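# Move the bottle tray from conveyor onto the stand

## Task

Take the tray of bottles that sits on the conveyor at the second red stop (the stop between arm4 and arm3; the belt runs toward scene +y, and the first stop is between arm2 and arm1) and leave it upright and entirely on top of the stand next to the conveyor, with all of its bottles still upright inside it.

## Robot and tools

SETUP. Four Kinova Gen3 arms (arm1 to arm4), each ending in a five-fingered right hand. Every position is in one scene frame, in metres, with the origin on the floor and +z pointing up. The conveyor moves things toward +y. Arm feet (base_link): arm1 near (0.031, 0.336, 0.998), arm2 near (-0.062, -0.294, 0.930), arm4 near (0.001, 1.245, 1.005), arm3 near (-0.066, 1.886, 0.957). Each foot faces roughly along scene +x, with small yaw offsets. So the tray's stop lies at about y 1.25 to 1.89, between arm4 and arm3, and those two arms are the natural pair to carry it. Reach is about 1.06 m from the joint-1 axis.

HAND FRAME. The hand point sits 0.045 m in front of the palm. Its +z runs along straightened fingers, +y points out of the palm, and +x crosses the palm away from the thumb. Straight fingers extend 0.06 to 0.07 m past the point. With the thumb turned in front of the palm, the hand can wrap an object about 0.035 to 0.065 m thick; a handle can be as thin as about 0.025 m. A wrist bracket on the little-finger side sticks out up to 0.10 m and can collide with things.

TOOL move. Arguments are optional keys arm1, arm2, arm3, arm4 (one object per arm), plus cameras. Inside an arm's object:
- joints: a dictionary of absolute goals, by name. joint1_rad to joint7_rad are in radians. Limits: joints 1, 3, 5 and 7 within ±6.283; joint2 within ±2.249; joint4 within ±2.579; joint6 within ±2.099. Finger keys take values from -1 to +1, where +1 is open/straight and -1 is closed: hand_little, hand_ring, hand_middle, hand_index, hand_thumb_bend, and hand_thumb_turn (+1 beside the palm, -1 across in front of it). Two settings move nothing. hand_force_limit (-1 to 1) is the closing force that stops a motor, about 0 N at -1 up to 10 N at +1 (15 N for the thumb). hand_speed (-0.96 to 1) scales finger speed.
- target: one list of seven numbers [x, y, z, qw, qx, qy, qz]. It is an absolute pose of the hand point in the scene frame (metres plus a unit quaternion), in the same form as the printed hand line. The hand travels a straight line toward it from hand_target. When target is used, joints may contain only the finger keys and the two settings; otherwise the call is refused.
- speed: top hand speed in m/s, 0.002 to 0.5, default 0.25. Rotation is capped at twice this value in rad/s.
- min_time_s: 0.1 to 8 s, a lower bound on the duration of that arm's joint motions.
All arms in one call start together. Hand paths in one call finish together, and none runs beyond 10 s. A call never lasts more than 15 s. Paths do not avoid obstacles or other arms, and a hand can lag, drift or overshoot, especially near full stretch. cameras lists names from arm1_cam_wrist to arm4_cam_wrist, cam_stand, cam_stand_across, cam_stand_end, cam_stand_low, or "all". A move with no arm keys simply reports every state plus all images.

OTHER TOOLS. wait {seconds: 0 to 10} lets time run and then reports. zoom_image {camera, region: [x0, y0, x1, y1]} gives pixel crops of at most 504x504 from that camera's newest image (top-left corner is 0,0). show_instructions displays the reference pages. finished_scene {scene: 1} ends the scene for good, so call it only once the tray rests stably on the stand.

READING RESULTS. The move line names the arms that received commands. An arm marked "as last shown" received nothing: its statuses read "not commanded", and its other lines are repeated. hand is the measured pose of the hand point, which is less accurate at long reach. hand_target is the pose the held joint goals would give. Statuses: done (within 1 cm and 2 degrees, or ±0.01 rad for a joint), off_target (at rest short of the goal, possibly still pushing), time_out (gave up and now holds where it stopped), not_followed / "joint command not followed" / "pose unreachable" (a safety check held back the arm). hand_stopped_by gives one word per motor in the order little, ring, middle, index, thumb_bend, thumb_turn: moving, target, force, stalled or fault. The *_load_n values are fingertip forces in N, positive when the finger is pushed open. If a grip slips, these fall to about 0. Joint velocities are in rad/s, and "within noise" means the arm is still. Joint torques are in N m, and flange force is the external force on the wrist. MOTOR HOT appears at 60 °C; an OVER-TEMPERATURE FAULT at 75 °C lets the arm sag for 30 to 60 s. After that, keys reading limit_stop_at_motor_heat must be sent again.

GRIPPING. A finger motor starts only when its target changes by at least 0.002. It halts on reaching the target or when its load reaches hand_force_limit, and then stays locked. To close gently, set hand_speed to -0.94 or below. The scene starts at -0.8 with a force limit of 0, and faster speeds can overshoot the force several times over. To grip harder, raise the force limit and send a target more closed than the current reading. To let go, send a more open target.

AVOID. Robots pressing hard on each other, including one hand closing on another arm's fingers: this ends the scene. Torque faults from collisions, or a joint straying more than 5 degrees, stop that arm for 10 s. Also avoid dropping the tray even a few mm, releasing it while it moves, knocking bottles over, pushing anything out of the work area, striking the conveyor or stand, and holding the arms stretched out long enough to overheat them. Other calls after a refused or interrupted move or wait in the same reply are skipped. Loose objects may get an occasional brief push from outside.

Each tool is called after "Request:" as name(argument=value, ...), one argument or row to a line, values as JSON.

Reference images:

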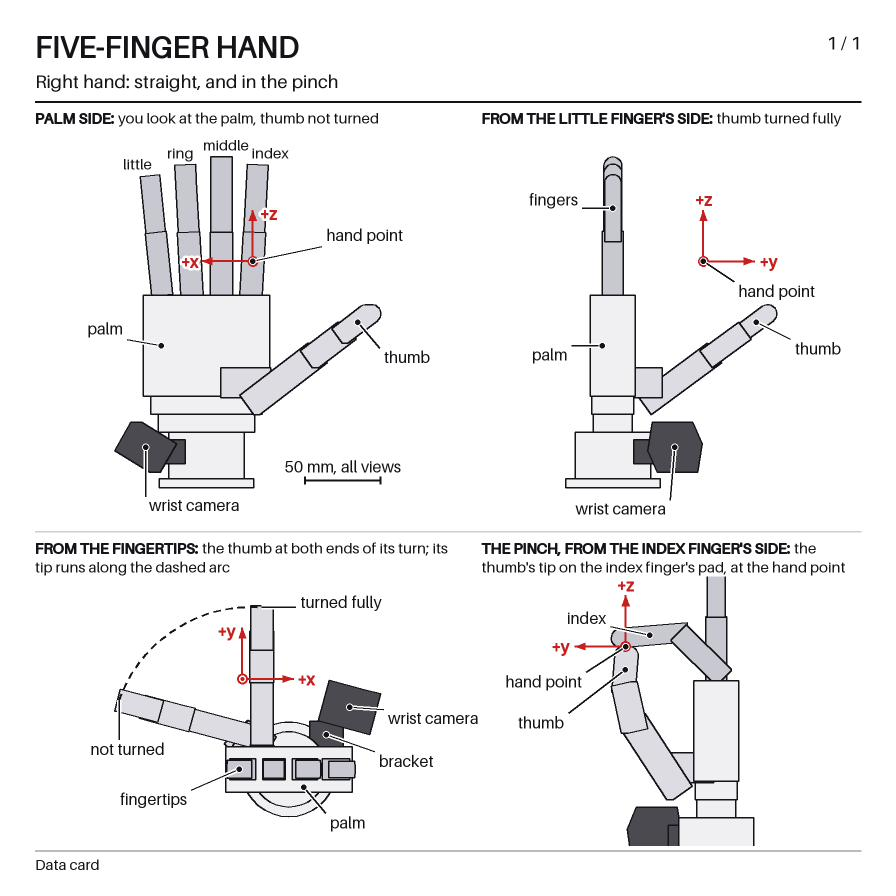

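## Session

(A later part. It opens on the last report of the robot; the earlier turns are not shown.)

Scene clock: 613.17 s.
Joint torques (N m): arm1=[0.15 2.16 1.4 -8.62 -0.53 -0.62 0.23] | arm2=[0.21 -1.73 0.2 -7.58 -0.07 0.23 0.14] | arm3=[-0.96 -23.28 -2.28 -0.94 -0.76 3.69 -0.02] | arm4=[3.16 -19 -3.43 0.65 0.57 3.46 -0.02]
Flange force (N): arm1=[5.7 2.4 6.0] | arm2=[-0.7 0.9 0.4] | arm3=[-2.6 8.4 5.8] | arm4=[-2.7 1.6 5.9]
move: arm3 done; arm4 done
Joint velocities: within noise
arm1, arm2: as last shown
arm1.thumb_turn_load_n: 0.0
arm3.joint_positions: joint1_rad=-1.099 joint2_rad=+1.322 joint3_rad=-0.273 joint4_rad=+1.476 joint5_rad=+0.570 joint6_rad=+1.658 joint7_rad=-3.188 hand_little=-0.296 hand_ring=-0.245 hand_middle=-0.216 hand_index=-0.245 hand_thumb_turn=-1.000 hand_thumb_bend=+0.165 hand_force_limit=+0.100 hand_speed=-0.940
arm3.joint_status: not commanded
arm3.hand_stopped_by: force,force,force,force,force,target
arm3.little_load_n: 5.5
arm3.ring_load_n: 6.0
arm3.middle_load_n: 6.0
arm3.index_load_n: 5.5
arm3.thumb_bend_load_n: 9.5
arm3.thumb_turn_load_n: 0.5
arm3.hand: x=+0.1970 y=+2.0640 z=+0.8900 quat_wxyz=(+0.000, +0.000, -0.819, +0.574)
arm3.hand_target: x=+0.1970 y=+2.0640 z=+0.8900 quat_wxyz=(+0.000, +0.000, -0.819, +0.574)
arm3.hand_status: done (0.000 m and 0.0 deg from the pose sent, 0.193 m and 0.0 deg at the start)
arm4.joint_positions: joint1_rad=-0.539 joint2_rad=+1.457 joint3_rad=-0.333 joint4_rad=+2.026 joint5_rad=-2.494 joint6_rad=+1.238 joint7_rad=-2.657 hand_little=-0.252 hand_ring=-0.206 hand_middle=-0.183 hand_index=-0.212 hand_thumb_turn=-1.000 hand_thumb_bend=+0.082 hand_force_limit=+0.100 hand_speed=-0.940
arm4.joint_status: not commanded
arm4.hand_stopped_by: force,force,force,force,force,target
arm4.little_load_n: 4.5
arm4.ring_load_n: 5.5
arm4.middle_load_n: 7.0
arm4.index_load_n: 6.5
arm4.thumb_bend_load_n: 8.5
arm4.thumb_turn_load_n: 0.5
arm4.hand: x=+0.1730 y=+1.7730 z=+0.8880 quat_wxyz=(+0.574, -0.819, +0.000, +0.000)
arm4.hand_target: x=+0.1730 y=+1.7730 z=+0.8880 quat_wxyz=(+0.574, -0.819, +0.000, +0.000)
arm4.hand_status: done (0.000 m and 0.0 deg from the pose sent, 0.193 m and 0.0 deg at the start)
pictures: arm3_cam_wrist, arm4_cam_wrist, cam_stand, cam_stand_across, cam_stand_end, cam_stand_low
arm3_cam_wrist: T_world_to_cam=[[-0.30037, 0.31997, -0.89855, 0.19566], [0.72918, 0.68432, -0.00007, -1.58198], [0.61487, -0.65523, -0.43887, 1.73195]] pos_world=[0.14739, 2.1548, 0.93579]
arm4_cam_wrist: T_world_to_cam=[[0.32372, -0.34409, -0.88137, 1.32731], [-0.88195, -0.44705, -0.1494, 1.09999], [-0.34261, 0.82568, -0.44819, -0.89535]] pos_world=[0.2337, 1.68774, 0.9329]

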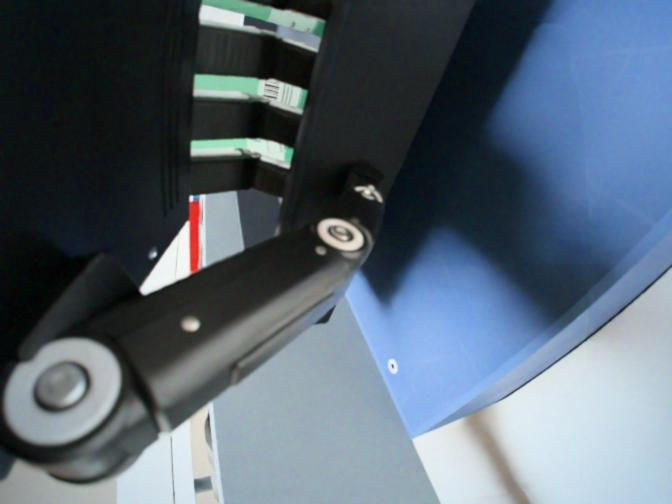

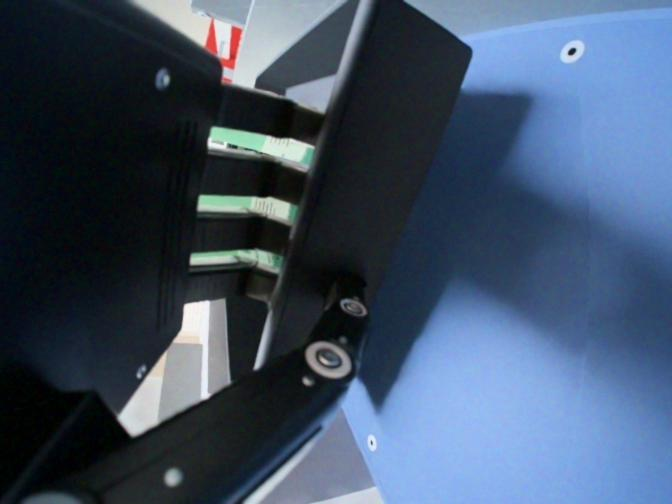

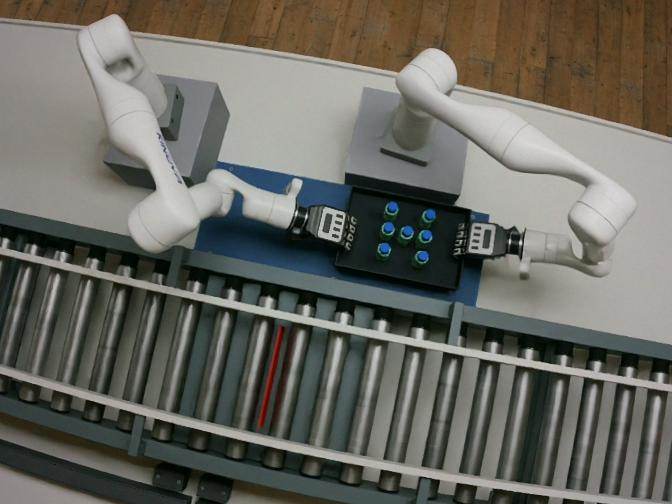

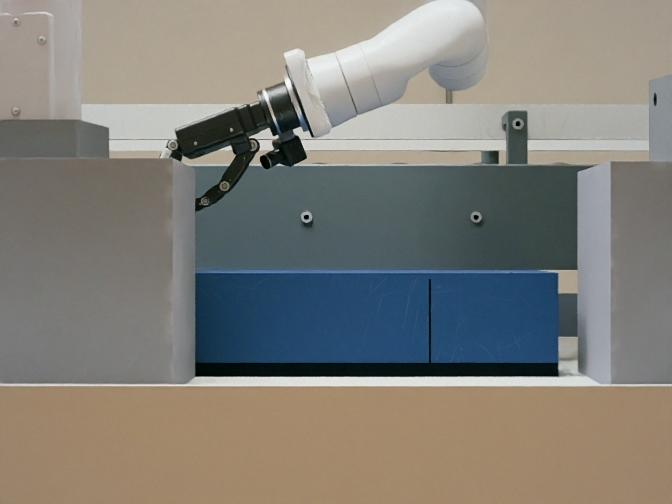

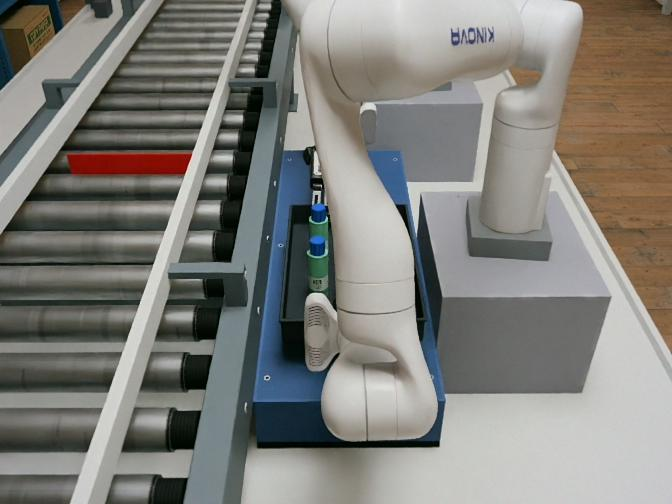

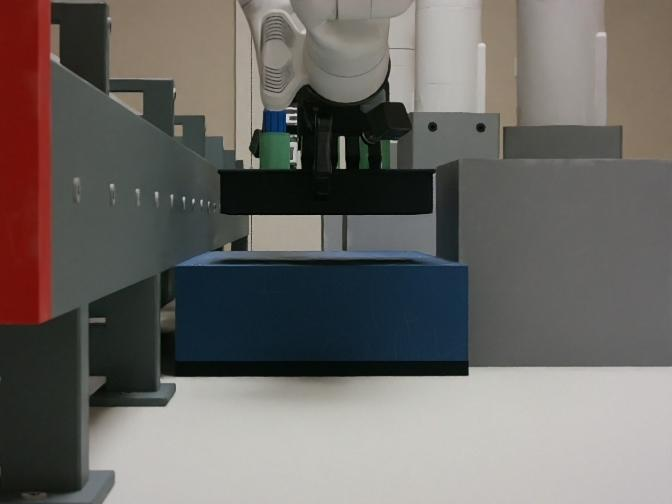

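Request:
move(
  arm3={"target":[0.197,2.064,0.865,0,0,-0.8192,0.5736],"speed":0.03},
  arm4={"target":[0.173,1.773,0.863,0.5736,-0.8192,0,0],"speed":0.03},
  cameras=["cam_stand_end","cam_stand_low","arm3_cam_wrist","arm4_cam_wrist"],
)

Request:
zoom_image(
  camera="cam_stand_low",
  region=[160, 160, 490, 300],
)

Scene clock: 625.97 s.
Joint torques (N m): arm1=[0.15 2.14 1.42 -8.6 -0.51 -0.62 0.23] | arm2=[0.21 -1.67 0.24 -7.56 -0.05 0.24 0.14] | arm3=[-0.91 -23.41 -2.23 -0.78 -0.79 3.68 -0.01] | arm4=[3.17 -18.98 -3.45 0.76 0.62 3.48 -0.02]
Flange force (N): arm1=[5.6 2.6 5.9] | arm2=[-0.6 1.0 0.3] | arm3=[-2.5 8.3 5.9] | arm4=[-2.7 1.4 5.9]
move: arm3 done; arm4 done
Joint velocities: within noise
arm1.joint_positions: joint1_rad=-0.115 joint2_rad=-0.468 joint3_rad=-0.065 joint4_rad=+1.454 joint5_rad=-0.019 joint6_rad=+1.964 joint7_rad=-2.044 hand_little=+1.000 hand_ring=+1.000 hand_middle=+1.000 hand_index=+1.000 hand_thumb_turn=+1.000 hand_thumb_bend=+1.000 hand_force_limit=+0.000 hand_speed=-0.800
arm1.joint_status: not commanded
arm1.hand_stopped_by: target,target,target,target,target,target
arm1.little_load_n: 0.0
arm1.ring_load_n: 0.0
arm1.middle_load_n: 0.0
arm1.index_load_n: 0.0
arm1.thumb_bend_load_n: 0.0
arm1.thumb_turn_load_n: 0.0
arm1.hand: x=+0.2106 y=+0.4102 z=+1.5238 quat_wxyz=(-0.086, -0.103, -0.991, -0.027)
arm1.hand_target: x=+0.2106 y=+0.4102 z=+1.5238 quat_wxyz=(-0.086, -0.103, -0.991, -0.027)
arm1.hand_status: not commanded
arm2.joint_positions: joint1_rad=+0.247 joint2_rad=-0.331 joint3_rad=-0.113 joint4_rad=+1.545 joint5_rad=-0.055 joint6_rad=+1.988 joint7_rad=-1.982 hand_little=+1.000 hand_ring=+1.000 hand_middle=+1.000 hand_index=+1.000 hand_thumb_turn=+1.000 hand_thumb_bend=+1.000 hand_force_limit=+0.000 hand_speed=-0.800
arm2.joint_status: not commanded
arm2.hand_stopped_by: target,target,target,target,target,target
arm2.little_load_n: 0.0
arm2.ring_load_n: 0.0
arm2.middle_load_n: 0.0
arm2.index_load_n: 0.0
arm2.thumb_bend_load_n: 0.0
arm2.thumb_turn_load_n: 0.0
arm2.hand: x=+0.1309 y=-0.3076 z=+1.3982 quat_wxyz=(+0.032, -0.333, -0.942, -0.005)
arm2.hand_target: x=+0.1309 y=-0.3076 z=+1.3982 quat_wxyz=(+0.032, -0.333, -0.942, -0.005)
arm2.hand_status: not commanded
arm3.joint_positions: joint1_rad=-1.103 joint2_rad=+1.377 joint3_rad=-0.267 joint4_rad=+1.438 joint5_rad=+0.579 joint6_rad=+1.640 joint7_rad=-3.191 hand_little=-0.296 hand_ring=-0.245 hand_middle=-0.216 hand_index=-0.245 hand_thumb_turn=-1.000 hand_thumb_bend=+0.165 hand_force_limit=+0.100 hand_speed=-0.940
arm3.joint_status: not commanded
arm3.hand_stopped_by: force,force,force,force,force,target
arm3.little_load_n: 5.5
arm3.ring_load_n: 6.0
arm3.middle_load_n: 6.0
arm3.index_load_n: 5.5
arm3.thumb_bend_load_n: 9.0
arm3.thumb_turn_load_n: 1.0
arm3.hand: x=+0.1970 y=+2.0640 z=+0.8650 quat_wxyz=(+0.000, +0.000, -0.819, +0.574)
arm3.hand_target: x=+0.1970 y=+2.0640 z=+0.8650 quat_wxyz=(+0.000, +0.000, -0.819, +0.574)
arm3.hand_status: done (0.000 m and 0.0 deg from the pose sent, 0.025 m and 0.0 deg at the start)
arm4.joint_positions: joint1_rad=-0.542 joint2_rad=+1.518 joint3_rad=-0.321 joint4_rad=+1.974 joint5_rad=-2.475 joint6_rad=+1.246 joint7_rad=-2.655 hand_little=-0.252 hand_ring=-0.206 hand_middle=-0.183 hand_index=-0.212 hand_thumb_turn=-1.000 hand_thumb_bend=+0.082 hand_force_limit=+0.100 hand_speed=-0.940
arm4.joint_status: not commanded
arm4.hand_stopped_by: force,force,force,force,force,target
arm4.little_load_n: 5.0
arm4.ring_load_n: 5.5
arm4.middle_load_n: 7.0
arm4.index_load_n: 6.5
arm4.thumb_bend_load_n: 8.5
arm4.thumb_turn_load_n: 0.5
arm4.hand: x=+0.1730 y=+1.7730 z=+0.8630 quat_wxyz=(+0.574, -0.819, +0.000, +0.000)
arm4.hand_target: x=+0.1730 y=+1.7730 z=+0.8630 quat_wxyz=(+0.574, -0.819, +0.000, +0.000)
arm4.hand_status: done (0.000 m and 0.0 deg from the pose sent, 0.025 m and 0.0 deg at the start)
pictures: arm3_cam_wrist, arm4_cam_wrist, cam_stand_end, cam_stand_low
arm3_cam_wrist: T_world_to_cam=[[-0.30037, 0.31997, -0.89855, 0.17319], [0.72918, 0.68432, -0.00007, -1.58198], [0.61487, -0.65523, -0.43887, 1.72097]] pos_world=[0.14739, 2.1548, 0.91079]
arm4_cam_wrist: T_world_to_cam=[[0.3238, -0.34405, -0.88135, 1.30518], [-0.88192, -0.44708, -0.14948, 1.09637], [-0.3426, 0.82568, -0.44819, -0.90656]] pos_world=[0.2337, 1.68774, 0.9079]

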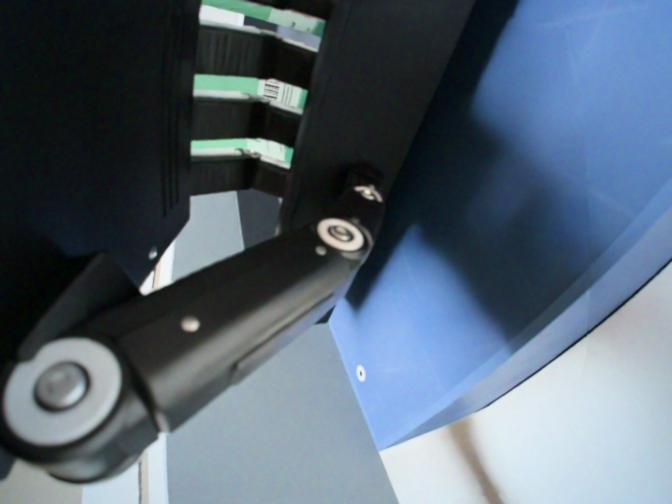

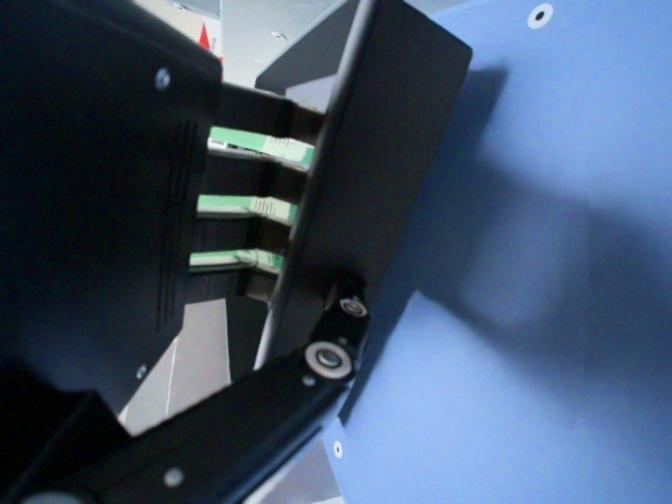

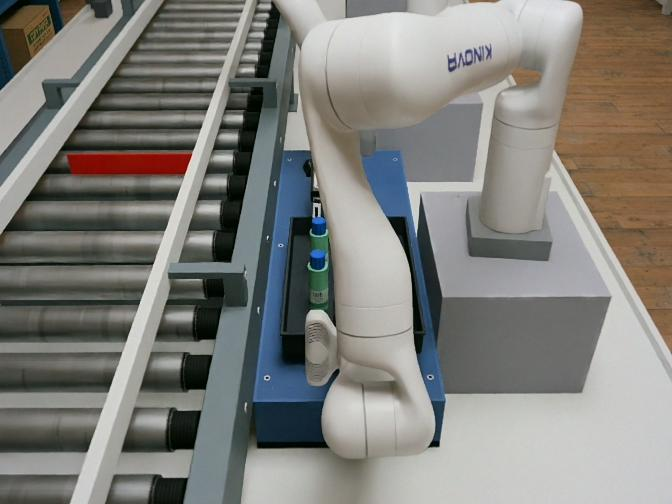

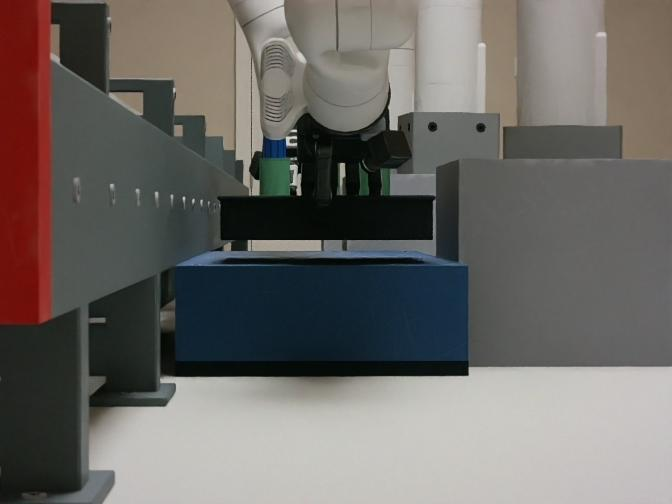

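Scaled by 1.527 from the camera's image (finer frame: 960x720).

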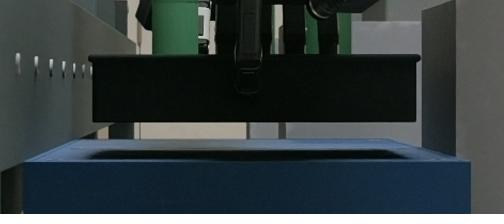

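Request:
move(
  arm3={"target":[0.197,2.064,0.851,0,0,-0.8192,0.5736],"speed":0.02},
  arm4={"target":[0.173,1.773,0.849,0.5736,-0.8192,0,0],"speed":0.02},
  cameras=["cam_stand_low"],
)

Request:
zoom_image(
  camera="cam_stand_low",
  region=[190, 210, 450, 290],
)

Scene clock: 633.87 s.
Joint torques (N m): arm1=[0.18 2.13 1.44 -8.62 -0.52 -0.6 0.22] | arm2=[0.23 -1.67 0.18 -7.58 -0.08 0.25 0.14] | arm3=[-0.89 -23.54 -2.14 -0.66 -0.8 3.67 -0.02] | arm4=[3.14 -19.01 -3.43 0.79 0.65 3.48 -0.01]
Flange force (N): arm1=[5.6 2.5 6.0] | arm2=[-0.7 0.8 0.4] | arm3=[-2.5 8.6 5.8] | arm4=[-2.8 1.4 5.9]
move: arm3 done; arm4 done
Joint velocities: within noise
arm1, arm2: as last shown
arm3.joint_positions: joint1_rad=-1.106 joint2_rad=+1.408 joint3_rad=-0.263 joint4_rad=+1.415 joint5_rad=+0.585 joint6_rad=+1.631 joint7_rad=-3.192 hand_little=-0.296 hand_ring=-0.245 hand_middle=-0.216 hand_index=-0.245 hand_thumb_turn=-1.000 hand_thumb_bend=+0.165 hand_force_limit=+0.100 hand_speed=-0.940
arm3.joint_status: not commanded
arm3.hand_stopped_by: force,force,force,force,force,target
arm3.little_load_n: 5.5
arm3.ring_load_n: 6.0
arm3.middle_load_n: 6.0
arm3.index_load_n: 5.5
arm3.thumb_bend_load_n: 9.0
arm3.thumb_turn_load_n: 0.5
arm3.hand: x=+0.1970 y=+2.0640 z=+0.8510 quat_wxyz=(+0.000, +0.000, -0.819, +0.574)
arm3.hand_target: x=+0.1970 y=+2.0640 z=+0.8510 quat_wxyz=(+0.000, +0.000, -0.819, +0.574)
arm3.hand_status: done (0.000 m and 0.0 deg from the pose sent, 0.014 m and 0.0 deg at the start)
arm4.joint_positions: joint1_rad=-0.544 joint2_rad=+1.551 joint3_rad=-0.316 joint4_rad=+1.944 joint5_rad=-2.465 joint6_rad=+1.248 joint7_rad=-2.655 hand_little=-0.252 hand_ring=-0.206 hand_middle=-0.183 hand_index=-0.212 hand_thumb_turn=-1.000 hand_thumb_bend=+0.082 hand_force_limit=+0.100 hand_speed=-0.940
arm4.joint_status: not commanded
arm4.hand_stopped_by: force,force,force,force,force,target
arm4.little_load_n: 5.0
arm4.ring_load_n: 5.5
arm4.middle_load_n: 7.0
arm4.index_load_n: 6.5
arm4.thumb_bend_load_n: 8.5
arm4.thumb_turn_load_n: 0.5
arm4.hand: x=+0.1730 y=+1.7730 z=+0.8490 quat_wxyz=(+0.574, -0.819, +0.000, +0.000)
arm4.hand_target: x=+0.1730 y=+1.7730 z=+0.8490 quat_wxyz=(+0.574, -0.819, +0.000, +0.000)
arm4.hand_status: done (0.000 m and 0.0 deg from the pose sent, 0.014 m and 0.0 deg at the start)

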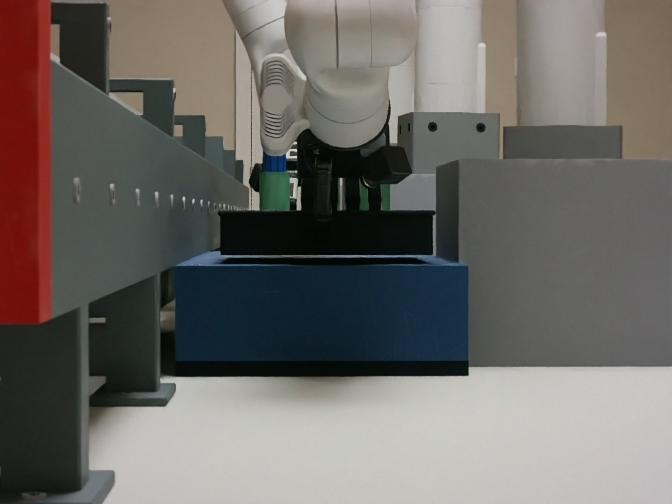

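Scaled by 1.938 from the camera's image (finer frame: 960x720).

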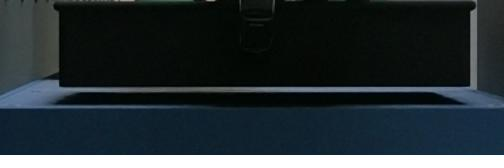

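Request:
move(
  arm3={"target":[0.197,2.064,0.845,0,0,-0.8192,0.5736],"speed":0.01},
  arm4={"target":[0.173,1.773,0.843,0.5736,-0.8192,0,0],"speed":0.01},
  cameras=["cam_stand_low","arm3_cam_wrist","arm4_cam_wrist"],
)

Request:
zoom_image(
  camera="cam_stand_low",
  region=[190, 210, 450, 290],
)

Request:
zoom_image(
  camera="arm4_cam_wrist",
  region=[300, 0, 552, 400],
)

Request:
zoom_image(
  camera="arm3_cam_wrist",
  region=[300, 0, 552, 400],
)

Scene clock: 642.77 s.
Joint torques (N m): arm1=[0.13 2.13 1.42 -8.63 -0.5 -0.61 0.21] | arm2=[0.21 -1.65 0.12 -7.63 -0.12 0.28 0.18] | arm3=[-0.85 -23.5 -2.23 -0.59 -0.73 3.67 -0.03] | arm4=[3.15 -19 -3.42 0.86 0.62 3.46 -0.04]
Flange force (N): arm1=[5.6 2.5 6.1] | arm2=[-0.6 0.7 0.7] | arm3=[-2.5 8.6 5.6] | arm4=[-2.7 1.5 5.9]
move: arm3 done; arm4 done
Joint velocities: within noise
arm1, arm2: as last shown
arm3.joint_positions: joint1_rad=-1.107 joint2_rad=+1.422 joint3_rad=-0.262 joint4_rad=+1.405 joint5_rad=+0.587 joint6_rad=+1.628 joint7_rad=-3.193 hand_little=-0.296 hand_ring=-0.245 hand_middle=-0.216 hand_index=-0.245 hand_thumb_turn=-1.000 hand_thumb_bend=+0.165 hand_force_limit=+0.100 hand_speed=-0.940
arm3.joint_status: not commanded
arm3.hand_stopped_by: force,force,force,force,force,target
arm3.little_load_n: 5.5
arm3.ring_load_n: 6.0
arm3.middle_load_n: 6.5
arm3.index_load_n: 5.5
arm3.thumb_bend_load_n: 9.5
arm3.thumb_turn_load_n: 0.5
arm3.hand: x=+0.1970 y=+2.0640 z=+0.8450 quat_wxyz=(+0.000, +0.000, -0.819, +0.574)
arm3.hand_target: x=+0.1970 y=+2.0640 z=+0.8450 quat_wxyz=(+0.000, +0.000, -0.819, +0.574)
arm3.hand_status: done (0.000 m and 0.0 deg from the pose sent, 0.006 m and 0.0 deg at the start)
arm4.joint_positions: joint1_rad=-0.545 joint2_rad=+1.565 joint3_rad=-0.313 joint4_rad=+1.930 joint5_rad=-2.460 joint6_rad=+1.249 joint7_rad=-2.656 hand_little=-0.252 hand_ring=-0.206 hand_middle=-0.183 hand_index=-0.212 hand_thumb_turn=-1.000 hand_thumb_bend=+0.082 hand_force_limit=+0.100 hand_speed=-0.940
arm4.joint_status: not commanded
arm4.hand_stopped_by: force,force,force,force,force,target
arm4.little_load_n: 5.0
arm4.ring_load_n: 5.5
arm4.middle_load_n: 7.0
arm4.index_load_n: 6.5
arm4.thumb_bend_load_n: 8.5
arm4.thumb_turn_load_n: 1.0
arm4.hand: x=+0.1730 y=+1.7730 z=+0.8430 quat_wxyz=(+0.574, -0.819, +0.000, +0.000)
arm4.hand_target: x=+0.1730 y=+1.7730 z=+0.8430 quat_wxyz=(+0.574, -0.819, +0.000, +0.000)
arm4.hand_status: done (0.000 m and 0.0 deg from the pose sent, 0.006 m and 0.0 deg at the start)
pictures: arm3_cam_wrist, arm4_cam_wrist, cam_stand_low
arm3_cam_wrist: T_world_to_cam=[[-0.30037, 0.31997, -0.89855, 0.15525], [0.72918, 0.68432, -0.00007, -1.58206], [0.61487, -0.65523, -0.43887, 1.71214]] pos_world=[0.14749, 2.1548, 0.89079]
arm4_cam_wrist: T_world_to_cam=[[0.32371, -0.34407, -0.88138, 1.28762], [-0.88192, -0.44712, -0.14936, 1.09334], [-0.34269, 0.82565, -0.44817, -0.91546]] pos_world=[0.2337, 1.68774, 0.8879]

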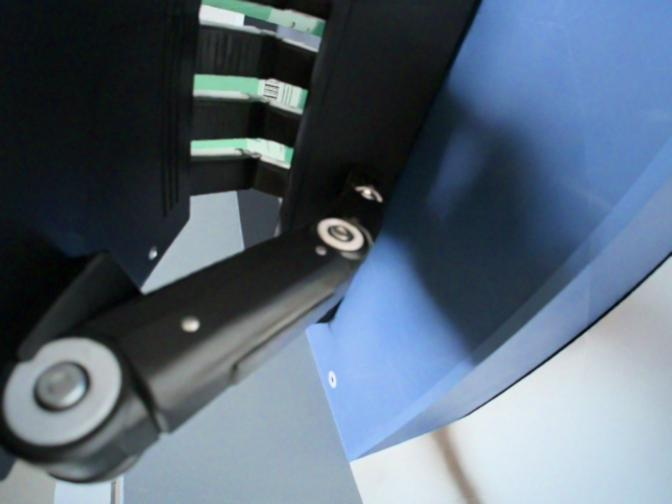

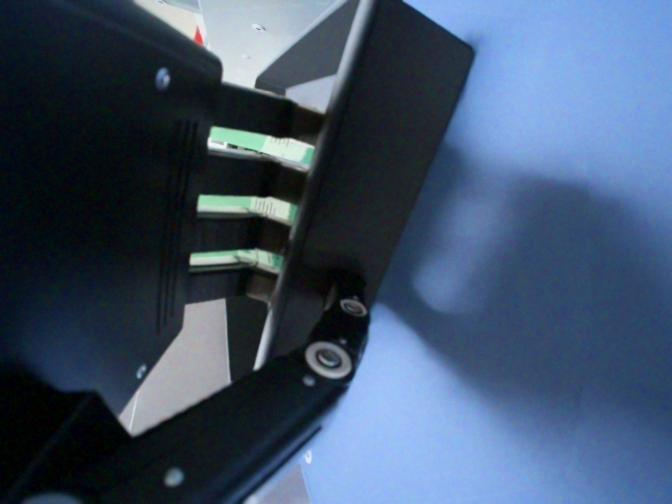

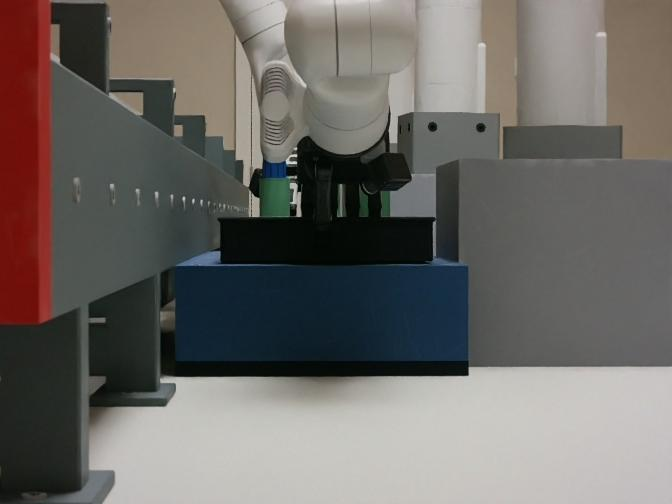

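Scaled by 1.938 from the camera's image (finer frame: 960x720).

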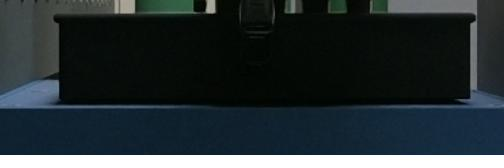

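Scaled by 1.260 from the camera's image (finer frame: 960x720).

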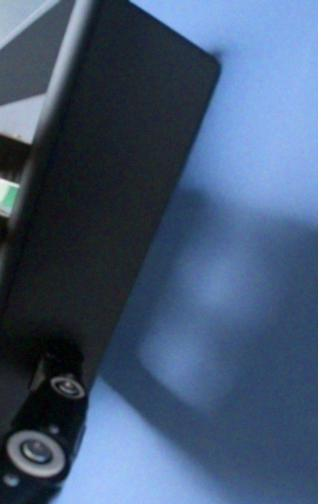

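Scaled by 1.260 from the camera's image (finer frame: 960x720).

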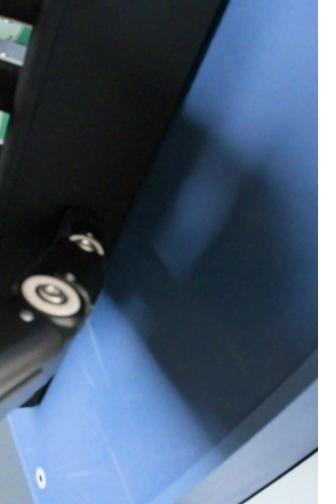

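Request:
move(
  arm3={"target":[0.197,2.064,0.842,0,0,-0.8192,0.5736],"speed":0.01},
  arm4={"target":[0.173,1.773,0.840,0.5736,-0.8192,0,0],"speed":0.01},
  cameras=["cam_stand_low"],
)

Request:
zoom_image(
  camera="cam_stand_low",
  region=[190, 210, 450, 290],
)

Scene clock: 649.37 s.
Joint torques (N m): arm1=[0.17 2.16 1.43 -8.63 -0.51 -0.59 0.21] | arm2=[0.26 -1.68 0.21 -7.66 -0.12 0.25 0.15] | arm3=[-0.11 -19.28 -2.29 -1.92 -0.16 0.29 -0.04] | arm4=[0.54 -12.04 -1.36 -2.51 -1.55 -0.05 0.12]
Flange force (N): arm1=[5.7 2.5 6.2] | arm2=[-0.6 0.9 0.8] | arm3=[-0.9 -3.8 -0.7] | arm4=[-3.2 -15.3 -15.8]
move: arm3 done; arm4 done
Joint velocities: within noise
arm1, arm2: as last shown
arm2.index_load_n: -0.5
arm3.joint_positions: joint1_rad=-1.108 joint2_rad=+1.429 joint3_rad=-0.261 joint4_rad=+1.399 joint5_rad=+0.588 joint6_rad=+1.626 joint7_rad=-3.193 hand_little=-0.296 hand_ring=-0.245 hand_middle=-0.216 hand_index=-0.245 hand_thumb_turn=-1.000 hand_thumb_bend=+0.165 hand_force_limit=+0.100 hand_speed=-0.940
arm3.joint_status: not commanded
arm3.hand_stopped_by: force,force,force,force,force,target
arm3.little_load_n: 5.0
arm3.ring_load_n: 5.0
arm3.middle_load_n: 5.5
arm3.index_load_n: 5.0
arm3.thumb_bend_load_n: 9.5
arm3.thumb_turn_load_n: 0.5
arm3.hand: x=+0.1970 y=+2.0640 z=+0.8420 quat_wxyz=(+0.000, +0.000, -0.819, +0.574)
arm3.hand_target: x=+0.1970 y=+2.0640 z=+0.8420 quat_wxyz=(+0.000, +0.000, -0.819, +0.574)
arm3.hand_status: done (0.000 m and 0.0 deg from the pose sent, 0.003 m and 0.0 deg at the start)
arm4.joint_positions: joint1_rad=-0.546 joint2_rad=+1.572 joint3_rad=-0.312 joint4_rad=+1.924 joint5_rad=-2.458 joint6_rad=+1.250 joint7_rad=-2.657 hand_little=-0.252 hand_ring=-0.206 hand_middle=-0.183 hand_index=-0.212 hand_thumb_turn=-1.000 hand_thumb_bend=+0.082 hand_force_limit=+0.100 hand_speed=-0.940
arm4.joint_status: not commanded
arm4.hand_stopped_by: force,force,force,force,force,target
arm4.little_load_n: 4.0
arm4.ring_load_n: 4.5
arm4.middle_load_n: 5.5
arm4.index_load_n: 5.5
arm4.thumb_bend_load_n: 6.5
arm4.thumb_turn_load_n: 1.0
arm4.hand: x=+0.1730 y=+1.7730 z=+0.8400 quat_wxyz=(+0.574, -0.819, +0.000, +0.000)
arm4.hand_target: x=+0.1730 y=+1.7730 z=+0.8400 quat_wxyz=(+0.574, -0.819, +0.000, +0.000)
arm4.hand_status: done (0.000 m and 0.0 deg from the pose sent, 0.003 m and 0.0 deg at the start)

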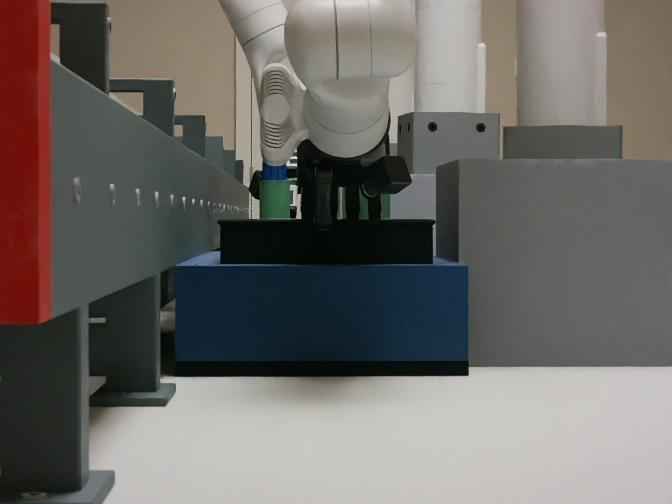

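Scaled by 1.938 from the camera's image (finer frame: 960x720).

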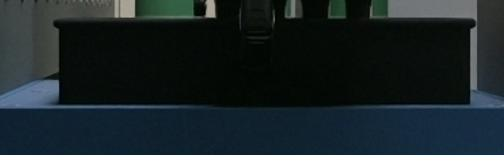

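Request:
move(
  arm3={"target":[0.197,2.064,0.842,0,0,-0.8192,0.5736],"speed":0.01},
  arm4={"target":[0.173,1.773,0.8411,0.5736,-0.8192,0,0],"speed":0.01},
)

Scene clock: 656.03 s.
Joint torques (N m): arm1=[0.15 2.13 1.42 -8.62 -0.52 -0.62 0.22] | arm2=[0.23 -1.64 0.16 -7.55 -0.09 0.21 0.2] | arm3=[-0.11 -19.2 -2.39 -1.78 -0.28 0.31 0] | arm4=[2.11 -18.27 -3.92 0.85 0.79 3.14 -0.11]
Flange force (N): arm1=[5.6 2.5 6.0] | arm2=[-0.5 0.9 0.2] | arm3=[-1.3 -3.5 -0.9] | arm4=[-1.4 0.5 3.4]
move: arm3 done; arm4 done
Joint velocities: within noise
arm1, arm2: as last shown
arm2.middle_load_n: 0.5
arm2.index_load_n: 0.0
arm3.joint_positions: joint1_rad=-1.108 joint2_rad=+1.429 joint3_rad=-0.261 joint4_rad=+1.399 joint5_rad=+0.588 joint6_rad=+1.626 joint7_rad=-3.193 hand_little=-0.296 hand_ring=-0.245 hand_middle=-0.216 hand_index=-0.245 hand_thumb_turn=-1.000 hand_thumb_bend=+0.165 hand_force_limit=+0.100 hand_speed=-0.940
arm3.joint_status: not commanded
arm3.hand_stopped_by: force,force,force,force,force,target
arm3.little_load_n: 4.5
arm3.ring_load_n: 5.0
arm3.middle_load_n: 5.0
arm3.index_load_n: 5.0
arm3.thumb_bend_load_n: 9.5
arm3.thumb_turn_load_n: 0.5
arm3.hand: x=+0.1970 y=+2.0640 z=+0.8420 quat_wxyz=(+0.000, +0.000, -0.819, +0.574)
arm3.hand_target: x=+0.1970 y=+2.0640 z=+0.8420 quat_wxyz=(+0.000, +0.000, -0.819, +0.574)
arm3.hand_status: done (0.000 m and 0.0 deg from the pose sent, 0.000 m and 0.0 deg at the start)
arm4.joint_positions: joint1_rad=-0.546 joint2_rad=+1.570 joint3_rad=-0.312 joint4_rad=+1.926 joint5_rad=-2.459 joint6_rad=+1.250 joint7_rad=-2.656 hand_little=-0.252 hand_ring=-0.206 hand_middle=-0.183 hand_index=-0.212 hand_thumb_turn=-1.000 hand_thumb_bend=+0.082 hand_force_limit=+0.100 hand_speed=-0.940
arm4.joint_status: not commanded
arm4.hand_stopped_by: force,force,force,force,force,target
arm4.little_load_n: 5.5
arm4.ring_load_n: 6.0
arm4.middle_load_n: 7.0
arm4.index_load_n: 7.0
arm4.thumb_bend_load_n: 7.0
arm4.thumb_turn_load_n: 1.0
arm4.hand: x=+0.1730 y=+1.7730 z=+0.8411 quat_wxyz=(+0.574, -0.819, +0.000, +0.000)
arm4.hand_target: x=+0.1730 y=+1.7730 z=+0.8411 quat_wxyz=(+0.574, -0.819, +0.000, +0.000)
arm4.hand_status: done (0.000 m and 0.0 deg from the pose sent, 0.001 m and 0.0 deg at the start)
pictures: none

Request:
move(
  arm3={"target":[0.197,2.064,0.8423,0,0,-0.8192,0.5736],"speed":0.01},
  arm4={"target":[0.173,1.773,0.8407,0.5736,-0.8192,0,0],"speed":0.01},
)

Request:
move(
  arm3={"joints":{"hand_little":0,"hand_ring":0,"hand_middle":0,"hand_index":0,"hand_thumb_bend":0.5,"hand_speed":-0.9}},
  arm4={"joints":{"hand_little":0,"hand_ring":0,"hand_middle":0,"hand_index":0,"hand_thumb_bend":0.5,"hand_speed":-0.9}},
  cameras=["cam_stand_low","cam_stand_across","cam_stand","arm3_cam_wrist","arm4_cam_wrist"],
)

Request:
zoom_image(
  camera="cam_stand",
  region=[300, 160, 560, 310],
)

Request:
zoom_image(
  camera="cam_stand_low",
  region=[190, 210, 450, 290],
)

Scene clock: 666.07 s.
Joint torques (N m): arm1=[0.17 2.13 1.41 -8.61 -0.52 -0.62 0.23] | arm2=[0.21 -1.68 0.2 -7.61 -0.11 0.22 0.17] | arm3=[-0.22 -21.43 -1.77 -1.41 -0.1 1.83 -0.1] | arm4=[1.58 -15.95 -2.92 -0.02 0.03 1.98 -0.05]
Flange force (N): arm1=[5.6 2.5 6.0] | arm2=[-0.6 0.9 0.5] | arm3=[-0.7 2.1 1.8] | arm4=[-1.8 -5.0 -2.5]
move: arm3 done; arm4 done
Joint velocities: within noise
arm1, arm2: as last shown
arm2.middle_load_n: 0.0
arm3.joint_positions: joint1_rad=-1.108 joint2_rad=+1.428 joint3_rad=-0.261 joint4_rad=+1.400 joint5_rad=+0.588 joint6_rad=+1.626 joint7_rad=-3.193 hand_little=-0.296 hand_ring=-0.245 hand_middle=-0.216 hand_index=-0.245 hand_thumb_turn=-1.000 hand_thumb_bend=+0.165 hand_force_limit=+0.100 hand_speed=-0.940
arm3.joint_status: not commanded
arm3.hand_stopped_by: force,force,force,force,force,target
arm3.little_load_n: 5.0
arm3.ring_load_n: 5.5
arm3.middle_load_n: 5.5
arm3.index_load_n: 5.5
arm3.thumb_bend_load_n: 9.5
arm3.thumb_turn_load_n: 0.5
arm3.hand: x=+0.1970 y=+2.0640 z=+0.8423 quat_wxyz=(+0.000, +0.000, -0.819, +0.574)
arm3.hand_target: x=+0.1970 y=+2.0640 z=+0.8423 quat_wxyz=(+0.000, +0.000, -0.819, +0.574)
arm3.hand_status: done (0.000 m and 0.0 deg from the pose sent, 0.000 m and 0.0 deg at the start)
arm4.joint_positions: joint1_rad=-0.545 joint2_rad=+1.571 joint3_rad=-0.312 joint4_rad=+1.925 joint5_rad=-2.459 joint6_rad=+1.250 joint7_rad=-2.656 hand_little=-0.252 hand_ring=-0.206 hand_middle=-0.183 hand_index=-0.212 hand_thumb_turn=-1.000 hand_thumb_bend=+0.082 hand_force_limit=+0.100 hand_speed=-0.940
arm4.joint_status: not commanded
arm4.hand_stopped_by: force,force,force,force,force,target
arm4.little_load_n: 5.0
arm4.ring_load_n: 5.5
arm4.middle_load_n: 6.5
arm4.index_load_n: 6.5
arm4.thumb_bend_load_n: 7.0
arm4.thumb_turn_load_n: 1.0
arm4.hand: x=+0.1730 y=+1.7730 z=+0.8407 quat_wxyz=(+0.574, -0.819, +0.000, +0.000)
arm4.hand_target: x=+0.1730 y=+1.7730 z=+0.8407 quat_wxyz=(+0.574, -0.819, +0.000, +0.000)
arm4.hand_status: done (0.000 m and 0.0 deg from the pose sent, 0.000 m and 0.0 deg at the start)
pictures: none

Scene clock: 669.47 s.
Joint torques (N m): arm1=[0.14 2.15 1.43 -8.64 -0.53 -0.61 0.22] | arm2=[0.24 -1.72 0.19 -7.57 -0.12 0.25 0.15] | arm3=[0.28 -20.31 -0.93 0.02 0.14 2.51 -0.01] | arm4=[0.18 -13.03 -2.06 -0.44 -0.35 0.34 0.03]
Flange force (N): arm1=[5.7 2.5 6.1] | arm2=[-0.8 0.9 0.3] | arm3=[-0.7 3.5 -1.3] | arm4=[-1.3 -11.0 -9.1]
move: arm3 done; arm4 done
Joint velocities: within noise
arm1, arm2: as last shown
arm2.thumb_bend_load_n: -0.5
arm3.joint_positions: joint1_rad=-1.108 joint2_rad=+1.428 joint3_rad=-0.261 joint4_rad=+1.400 joint5_rad=+0.588 joint6_rad=+1.626 joint7_rad=-3.193 hand_little=+0.000 hand_ring=+0.000 hand_middle=+0.000 hand_index=+0.000 hand_thumb_turn=-1.000 hand_thumb_bend=+0.500 hand_force_limit=+0.100 hand_speed=-0.900
arm3.joint_status: all done
arm3.hand_stopped_by: target,target,target,target,target,target
arm3.little_load_n: 0.0
arm3.ring_load_n: -0.5
arm3.middle_load_n: 0.0
arm3.index_load_n: 0.0
arm3.thumb_bend_load_n: 0.0
arm3.thumb_turn_load_n: 0.0
arm3.hand: x=+0.1970 y=+2.0640 z=+0.8423 quat_wxyz=(+0.000, +0.000, -0.819, +0.574)
arm3.hand_target: x=+0.1970 y=+2.0640 z=+0.8423 quat_wxyz=(+0.000, +0.000, -0.819, +0.574)
arm3.hand_status: not commanded
arm4.joint_positions: joint1_rad=-0.546 joint2_rad=+1.571 joint3_rad=-0.312 joint4_rad=+1.925 joint5_rad=-2.459 joint6_rad=+1.250 joint7_rad=-2.656 hand_little=+0.000 hand_ring=+0.000 hand_middle=-0.002 hand_index=+0.000 hand_thumb_turn=-1.000 hand_thumb_bend=+0.500 hand_force_limit=+0.100 hand_speed=-0.900
arm4.joint_status: all done
arm4.hand_stopped_by: target,target,target,target,target,target
arm4.little_load_n: 0.0
arm4.ring_load_n: 0.0
arm4.middle_load_n: -10.5
arm4.index_load_n: 0.0
arm4.thumb_bend_load_n: -0.5
arm4.thumb_turn_load_n: 0.0
arm4.hand: x=+0.1730 y=+1.7730 z=+0.8407 quat_wxyz=(+0.574, -0.819, +0.000, +0.000)
arm4.hand_target: x=+0.1730 y=+1.7730 z=+0.8407 quat_wxyz=(+0.574, -0.819, +0.000, +0.000)
arm4.hand_status: not commanded
pictures: arm3_cam_wrist, arm4_cam_wrist, cam_stand, cam_stand_across, cam_stand_low
arm3_cam_wrist: T_world_to_cam=[[-0.30037, 0.31997, -0.89855, 0.15283], [0.72918, 0.68432, -0.00007, -1.58206], [0.61487, -0.65523, -0.43887, 1.71095]] pos_world=[0.14749, 2.1548, 0.88809]
arm4_cam_wrist: T_world_to_cam=[[0.32371, -0.34407, -0.88138, 1.28559], [-0.88192, -0.44712, -0.14936, 1.093], [-0.34269, 0.82565, -0.44817, -0.91649]] pos_world=[0.2337, 1.68774, 0.8856]

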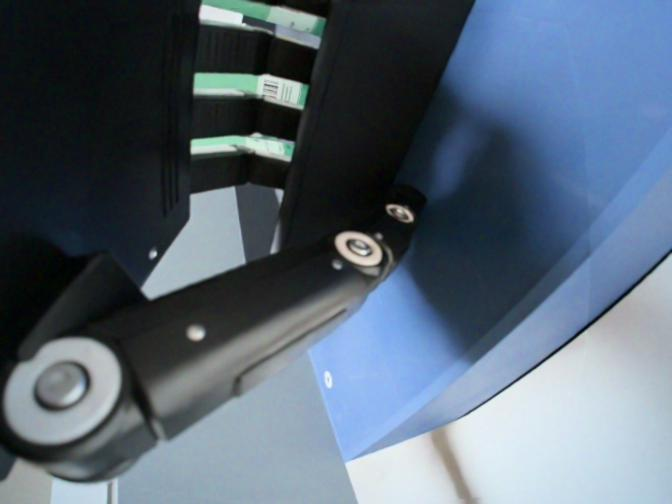

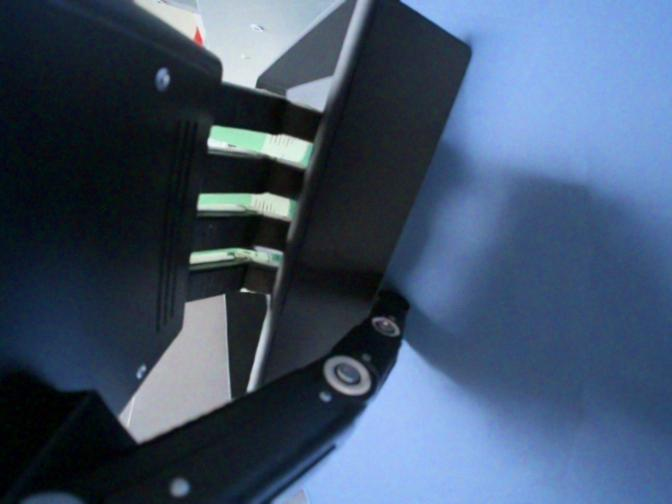

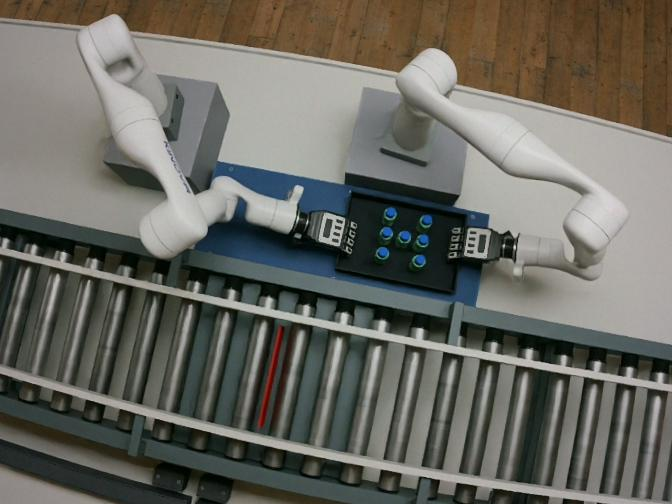

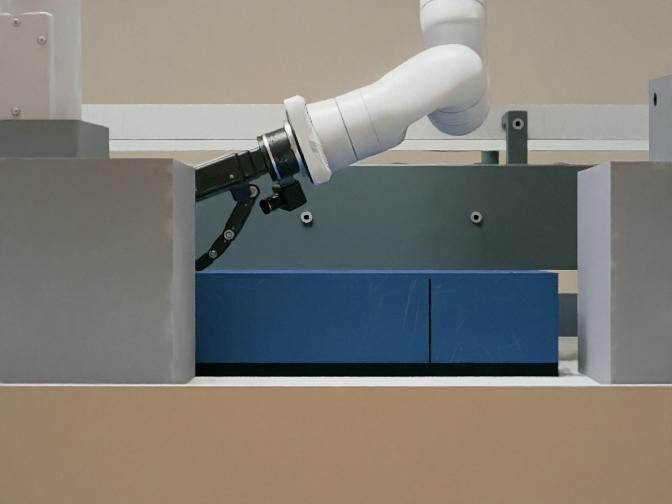

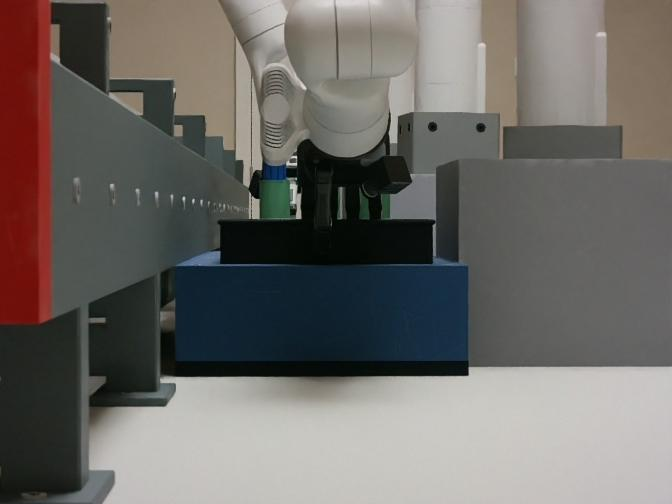

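Scaled by 1.938 from the camera's image (finer frame: 960x720).

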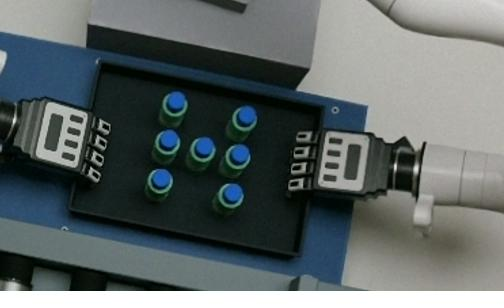

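Scaled by 1.938 from the camera's image (finer frame: 960x720).

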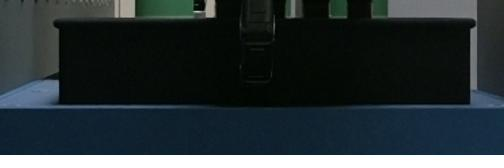

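Request:
move(
  arm3={"target":[0.197,2.064,0.862,0,0,-0.8192,0.5736],"speed":0.03},
  arm4={"target":[0.173,1.773,0.861,0.5736,-0.8192,0,0],"speed":0.03},
  cameras=["cam_stand_low","cam_stand","arm3_cam_wrist","arm4_cam_wrist"],
)

Request:
zoom_image(
  camera="cam_stand",
  region=[300, 160, 560, 310],
)

Scene clock: 679.50 s.
Joint torques (N m): arm1=[0.15 2.14 1.45 -8.63 -0.52 -0.62 0.2] | arm2=[0.25 -1.68 0.19 -7.6 -0.12 0.19 0.14] | arm3=[0.31 -20.29 -0.97 -0.11 0.08 2.54 -0.04] | arm4=[1.03 -16.57 -3.72 0.52 0.77 2.27 -0.07]
Flange force (N): arm1=[5.7 2.5 6.1] | arm2=[-0.6 0.8 0.4] | arm3=[-0.6 3.4 -1.1] | arm4=[-0.8 -2.9 -0.7]
move: arm3 done; arm4 done
Joint velocities: within noise
arm1, arm2: as last shown
arm2.thumb_bend_load_n: 0.0
arm3.joint_positions: joint1_rad=-1.104 joint2_rad=+1.384 joint3_rad=-0.266 joint4_rad=+1.433 joint5_rad=+0.580 joint6_rad=+1.638 joint7_rad=-3.192 hand_little=+0.000 hand_ring=+0.000 hand_middle=+0.000 hand_index=+0.000 hand_thumb_turn=-1.000 hand_thumb_bend=+0.500 hand_force_limit=+0.100 hand_speed=-0.900
arm3.joint_status: not commanded
arm3.hand_stopped_by: target,target,target,target,target,target
arm3.little_load_n: 0.0
arm3.ring_load_n: 0.0
arm3.middle_load_n: 0.0
arm3.index_load_n: 0.0
arm3.thumb_bend_load_n: 0.0
arm3.thumb_turn_load_n: 0.0
arm3.hand: x=+0.1970 y=+2.0640 z=+0.8620 quat_wxyz=(+0.000, +0.000, -0.819, +0.574)
arm3.hand_target: x=+0.1970 y=+2.0640 z=+0.8620 quat_wxyz=(+0.000, +0.000, -0.819, +0.574)
arm3.hand_status: done (0.000 m and 0.0 deg from the pose sent, 0.020 m and 0.0 deg at the start)
arm4.joint_positions: joint1_rad=-0.543 joint2_rad=+1.523 joint3_rad=-0.320 joint4_rad=+1.970 joint5_rad=-2.473 joint6_rad=+1.246 joint7_rad=-2.655 hand_little=+0.000 hand_ring=+0.000 hand_middle=-0.002 hand_index=+0.000 hand_thumb_turn=-1.000 hand_thumb_bend=+0.500 hand_force_limit=+0.100 hand_speed=-0.900
arm4.joint_status: not commanded
arm4.hand_stopped_by: target,target,target,target,target,target
arm4.little_load_n: 0.0
arm4.ring_load_n: 0.0
arm4.middle_load_n: 0.0
arm4.index_load_n: 0.0
arm4.thumb_bend_load_n: 0.0
arm4.thumb_turn_load_n: 0.0
arm4.hand: x=+0.1730 y=+1.7730 z=+0.8610 quat_wxyz=(+0.574, -0.819, +0.000, +0.000)
arm4.hand_target: x=+0.1730 y=+1.7730 z=+0.8610 quat_wxyz=(+0.574, -0.819, +0.000, +0.000)
arm4.hand_status: done (0.000 m and 0.0 deg from the pose sent, 0.020 m and 0.0 deg at the start)
pictures: arm3_cam_wrist, arm4_cam_wrist, cam_stand, cam_stand_low
arm3_cam_wrist: T_world_to_cam=[[-0.30037, 0.31997, -0.89855, 0.1705], [0.72918, 0.68432, -0.00007, -1.58198], [0.61487, -0.65523, -0.43887, 1.71966]] pos_world=[0.14739, 2.1548, 0.90779]
arm4_cam_wrist: T_world_to_cam=[[0.32371, -0.34407, -0.88138, 1.30349], [-0.88192, -0.44712, -0.14936, 1.09603], [-0.34269, 0.82565, -0.44817, -0.9074]] pos_world=[0.2337, 1.68774, 0.9059]

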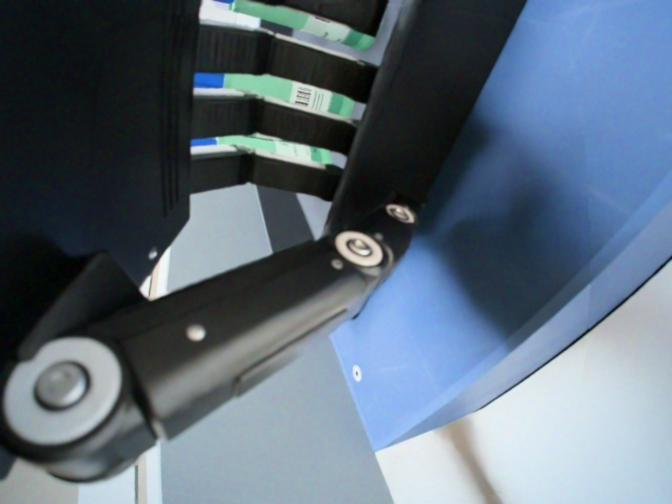

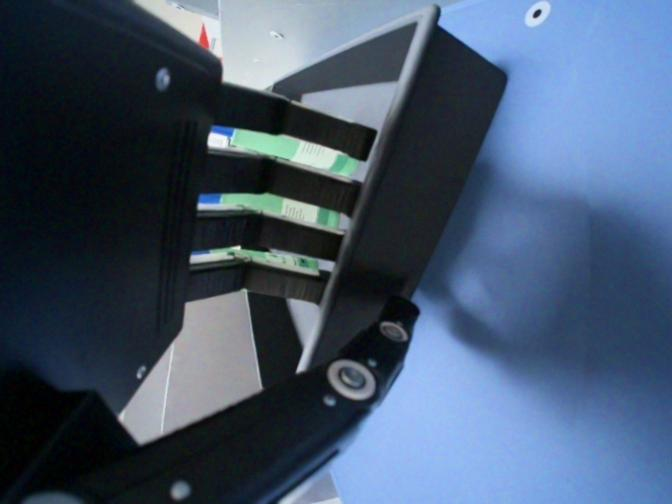

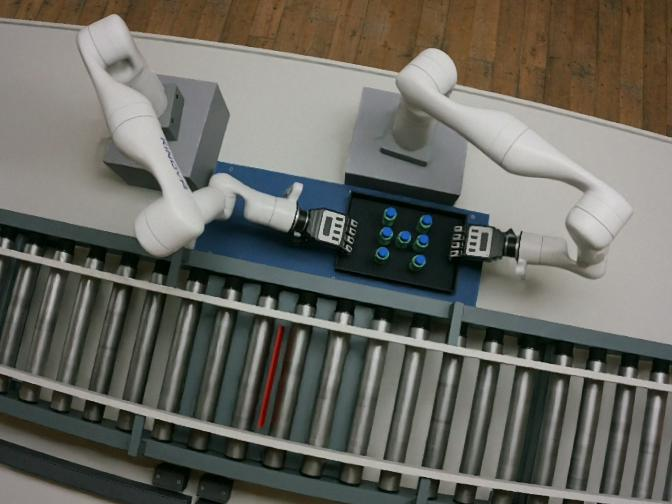

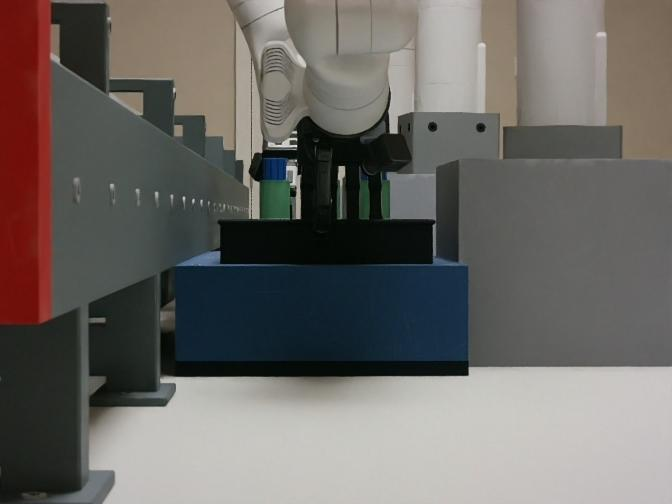

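Scaled by 1.938 from the camera's image (finer frame: 960x720).

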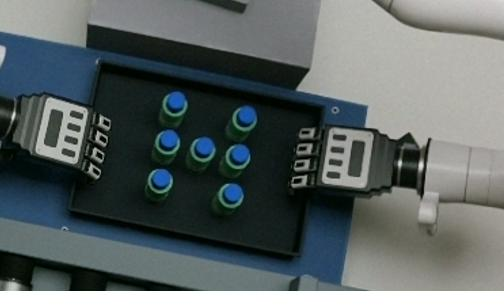

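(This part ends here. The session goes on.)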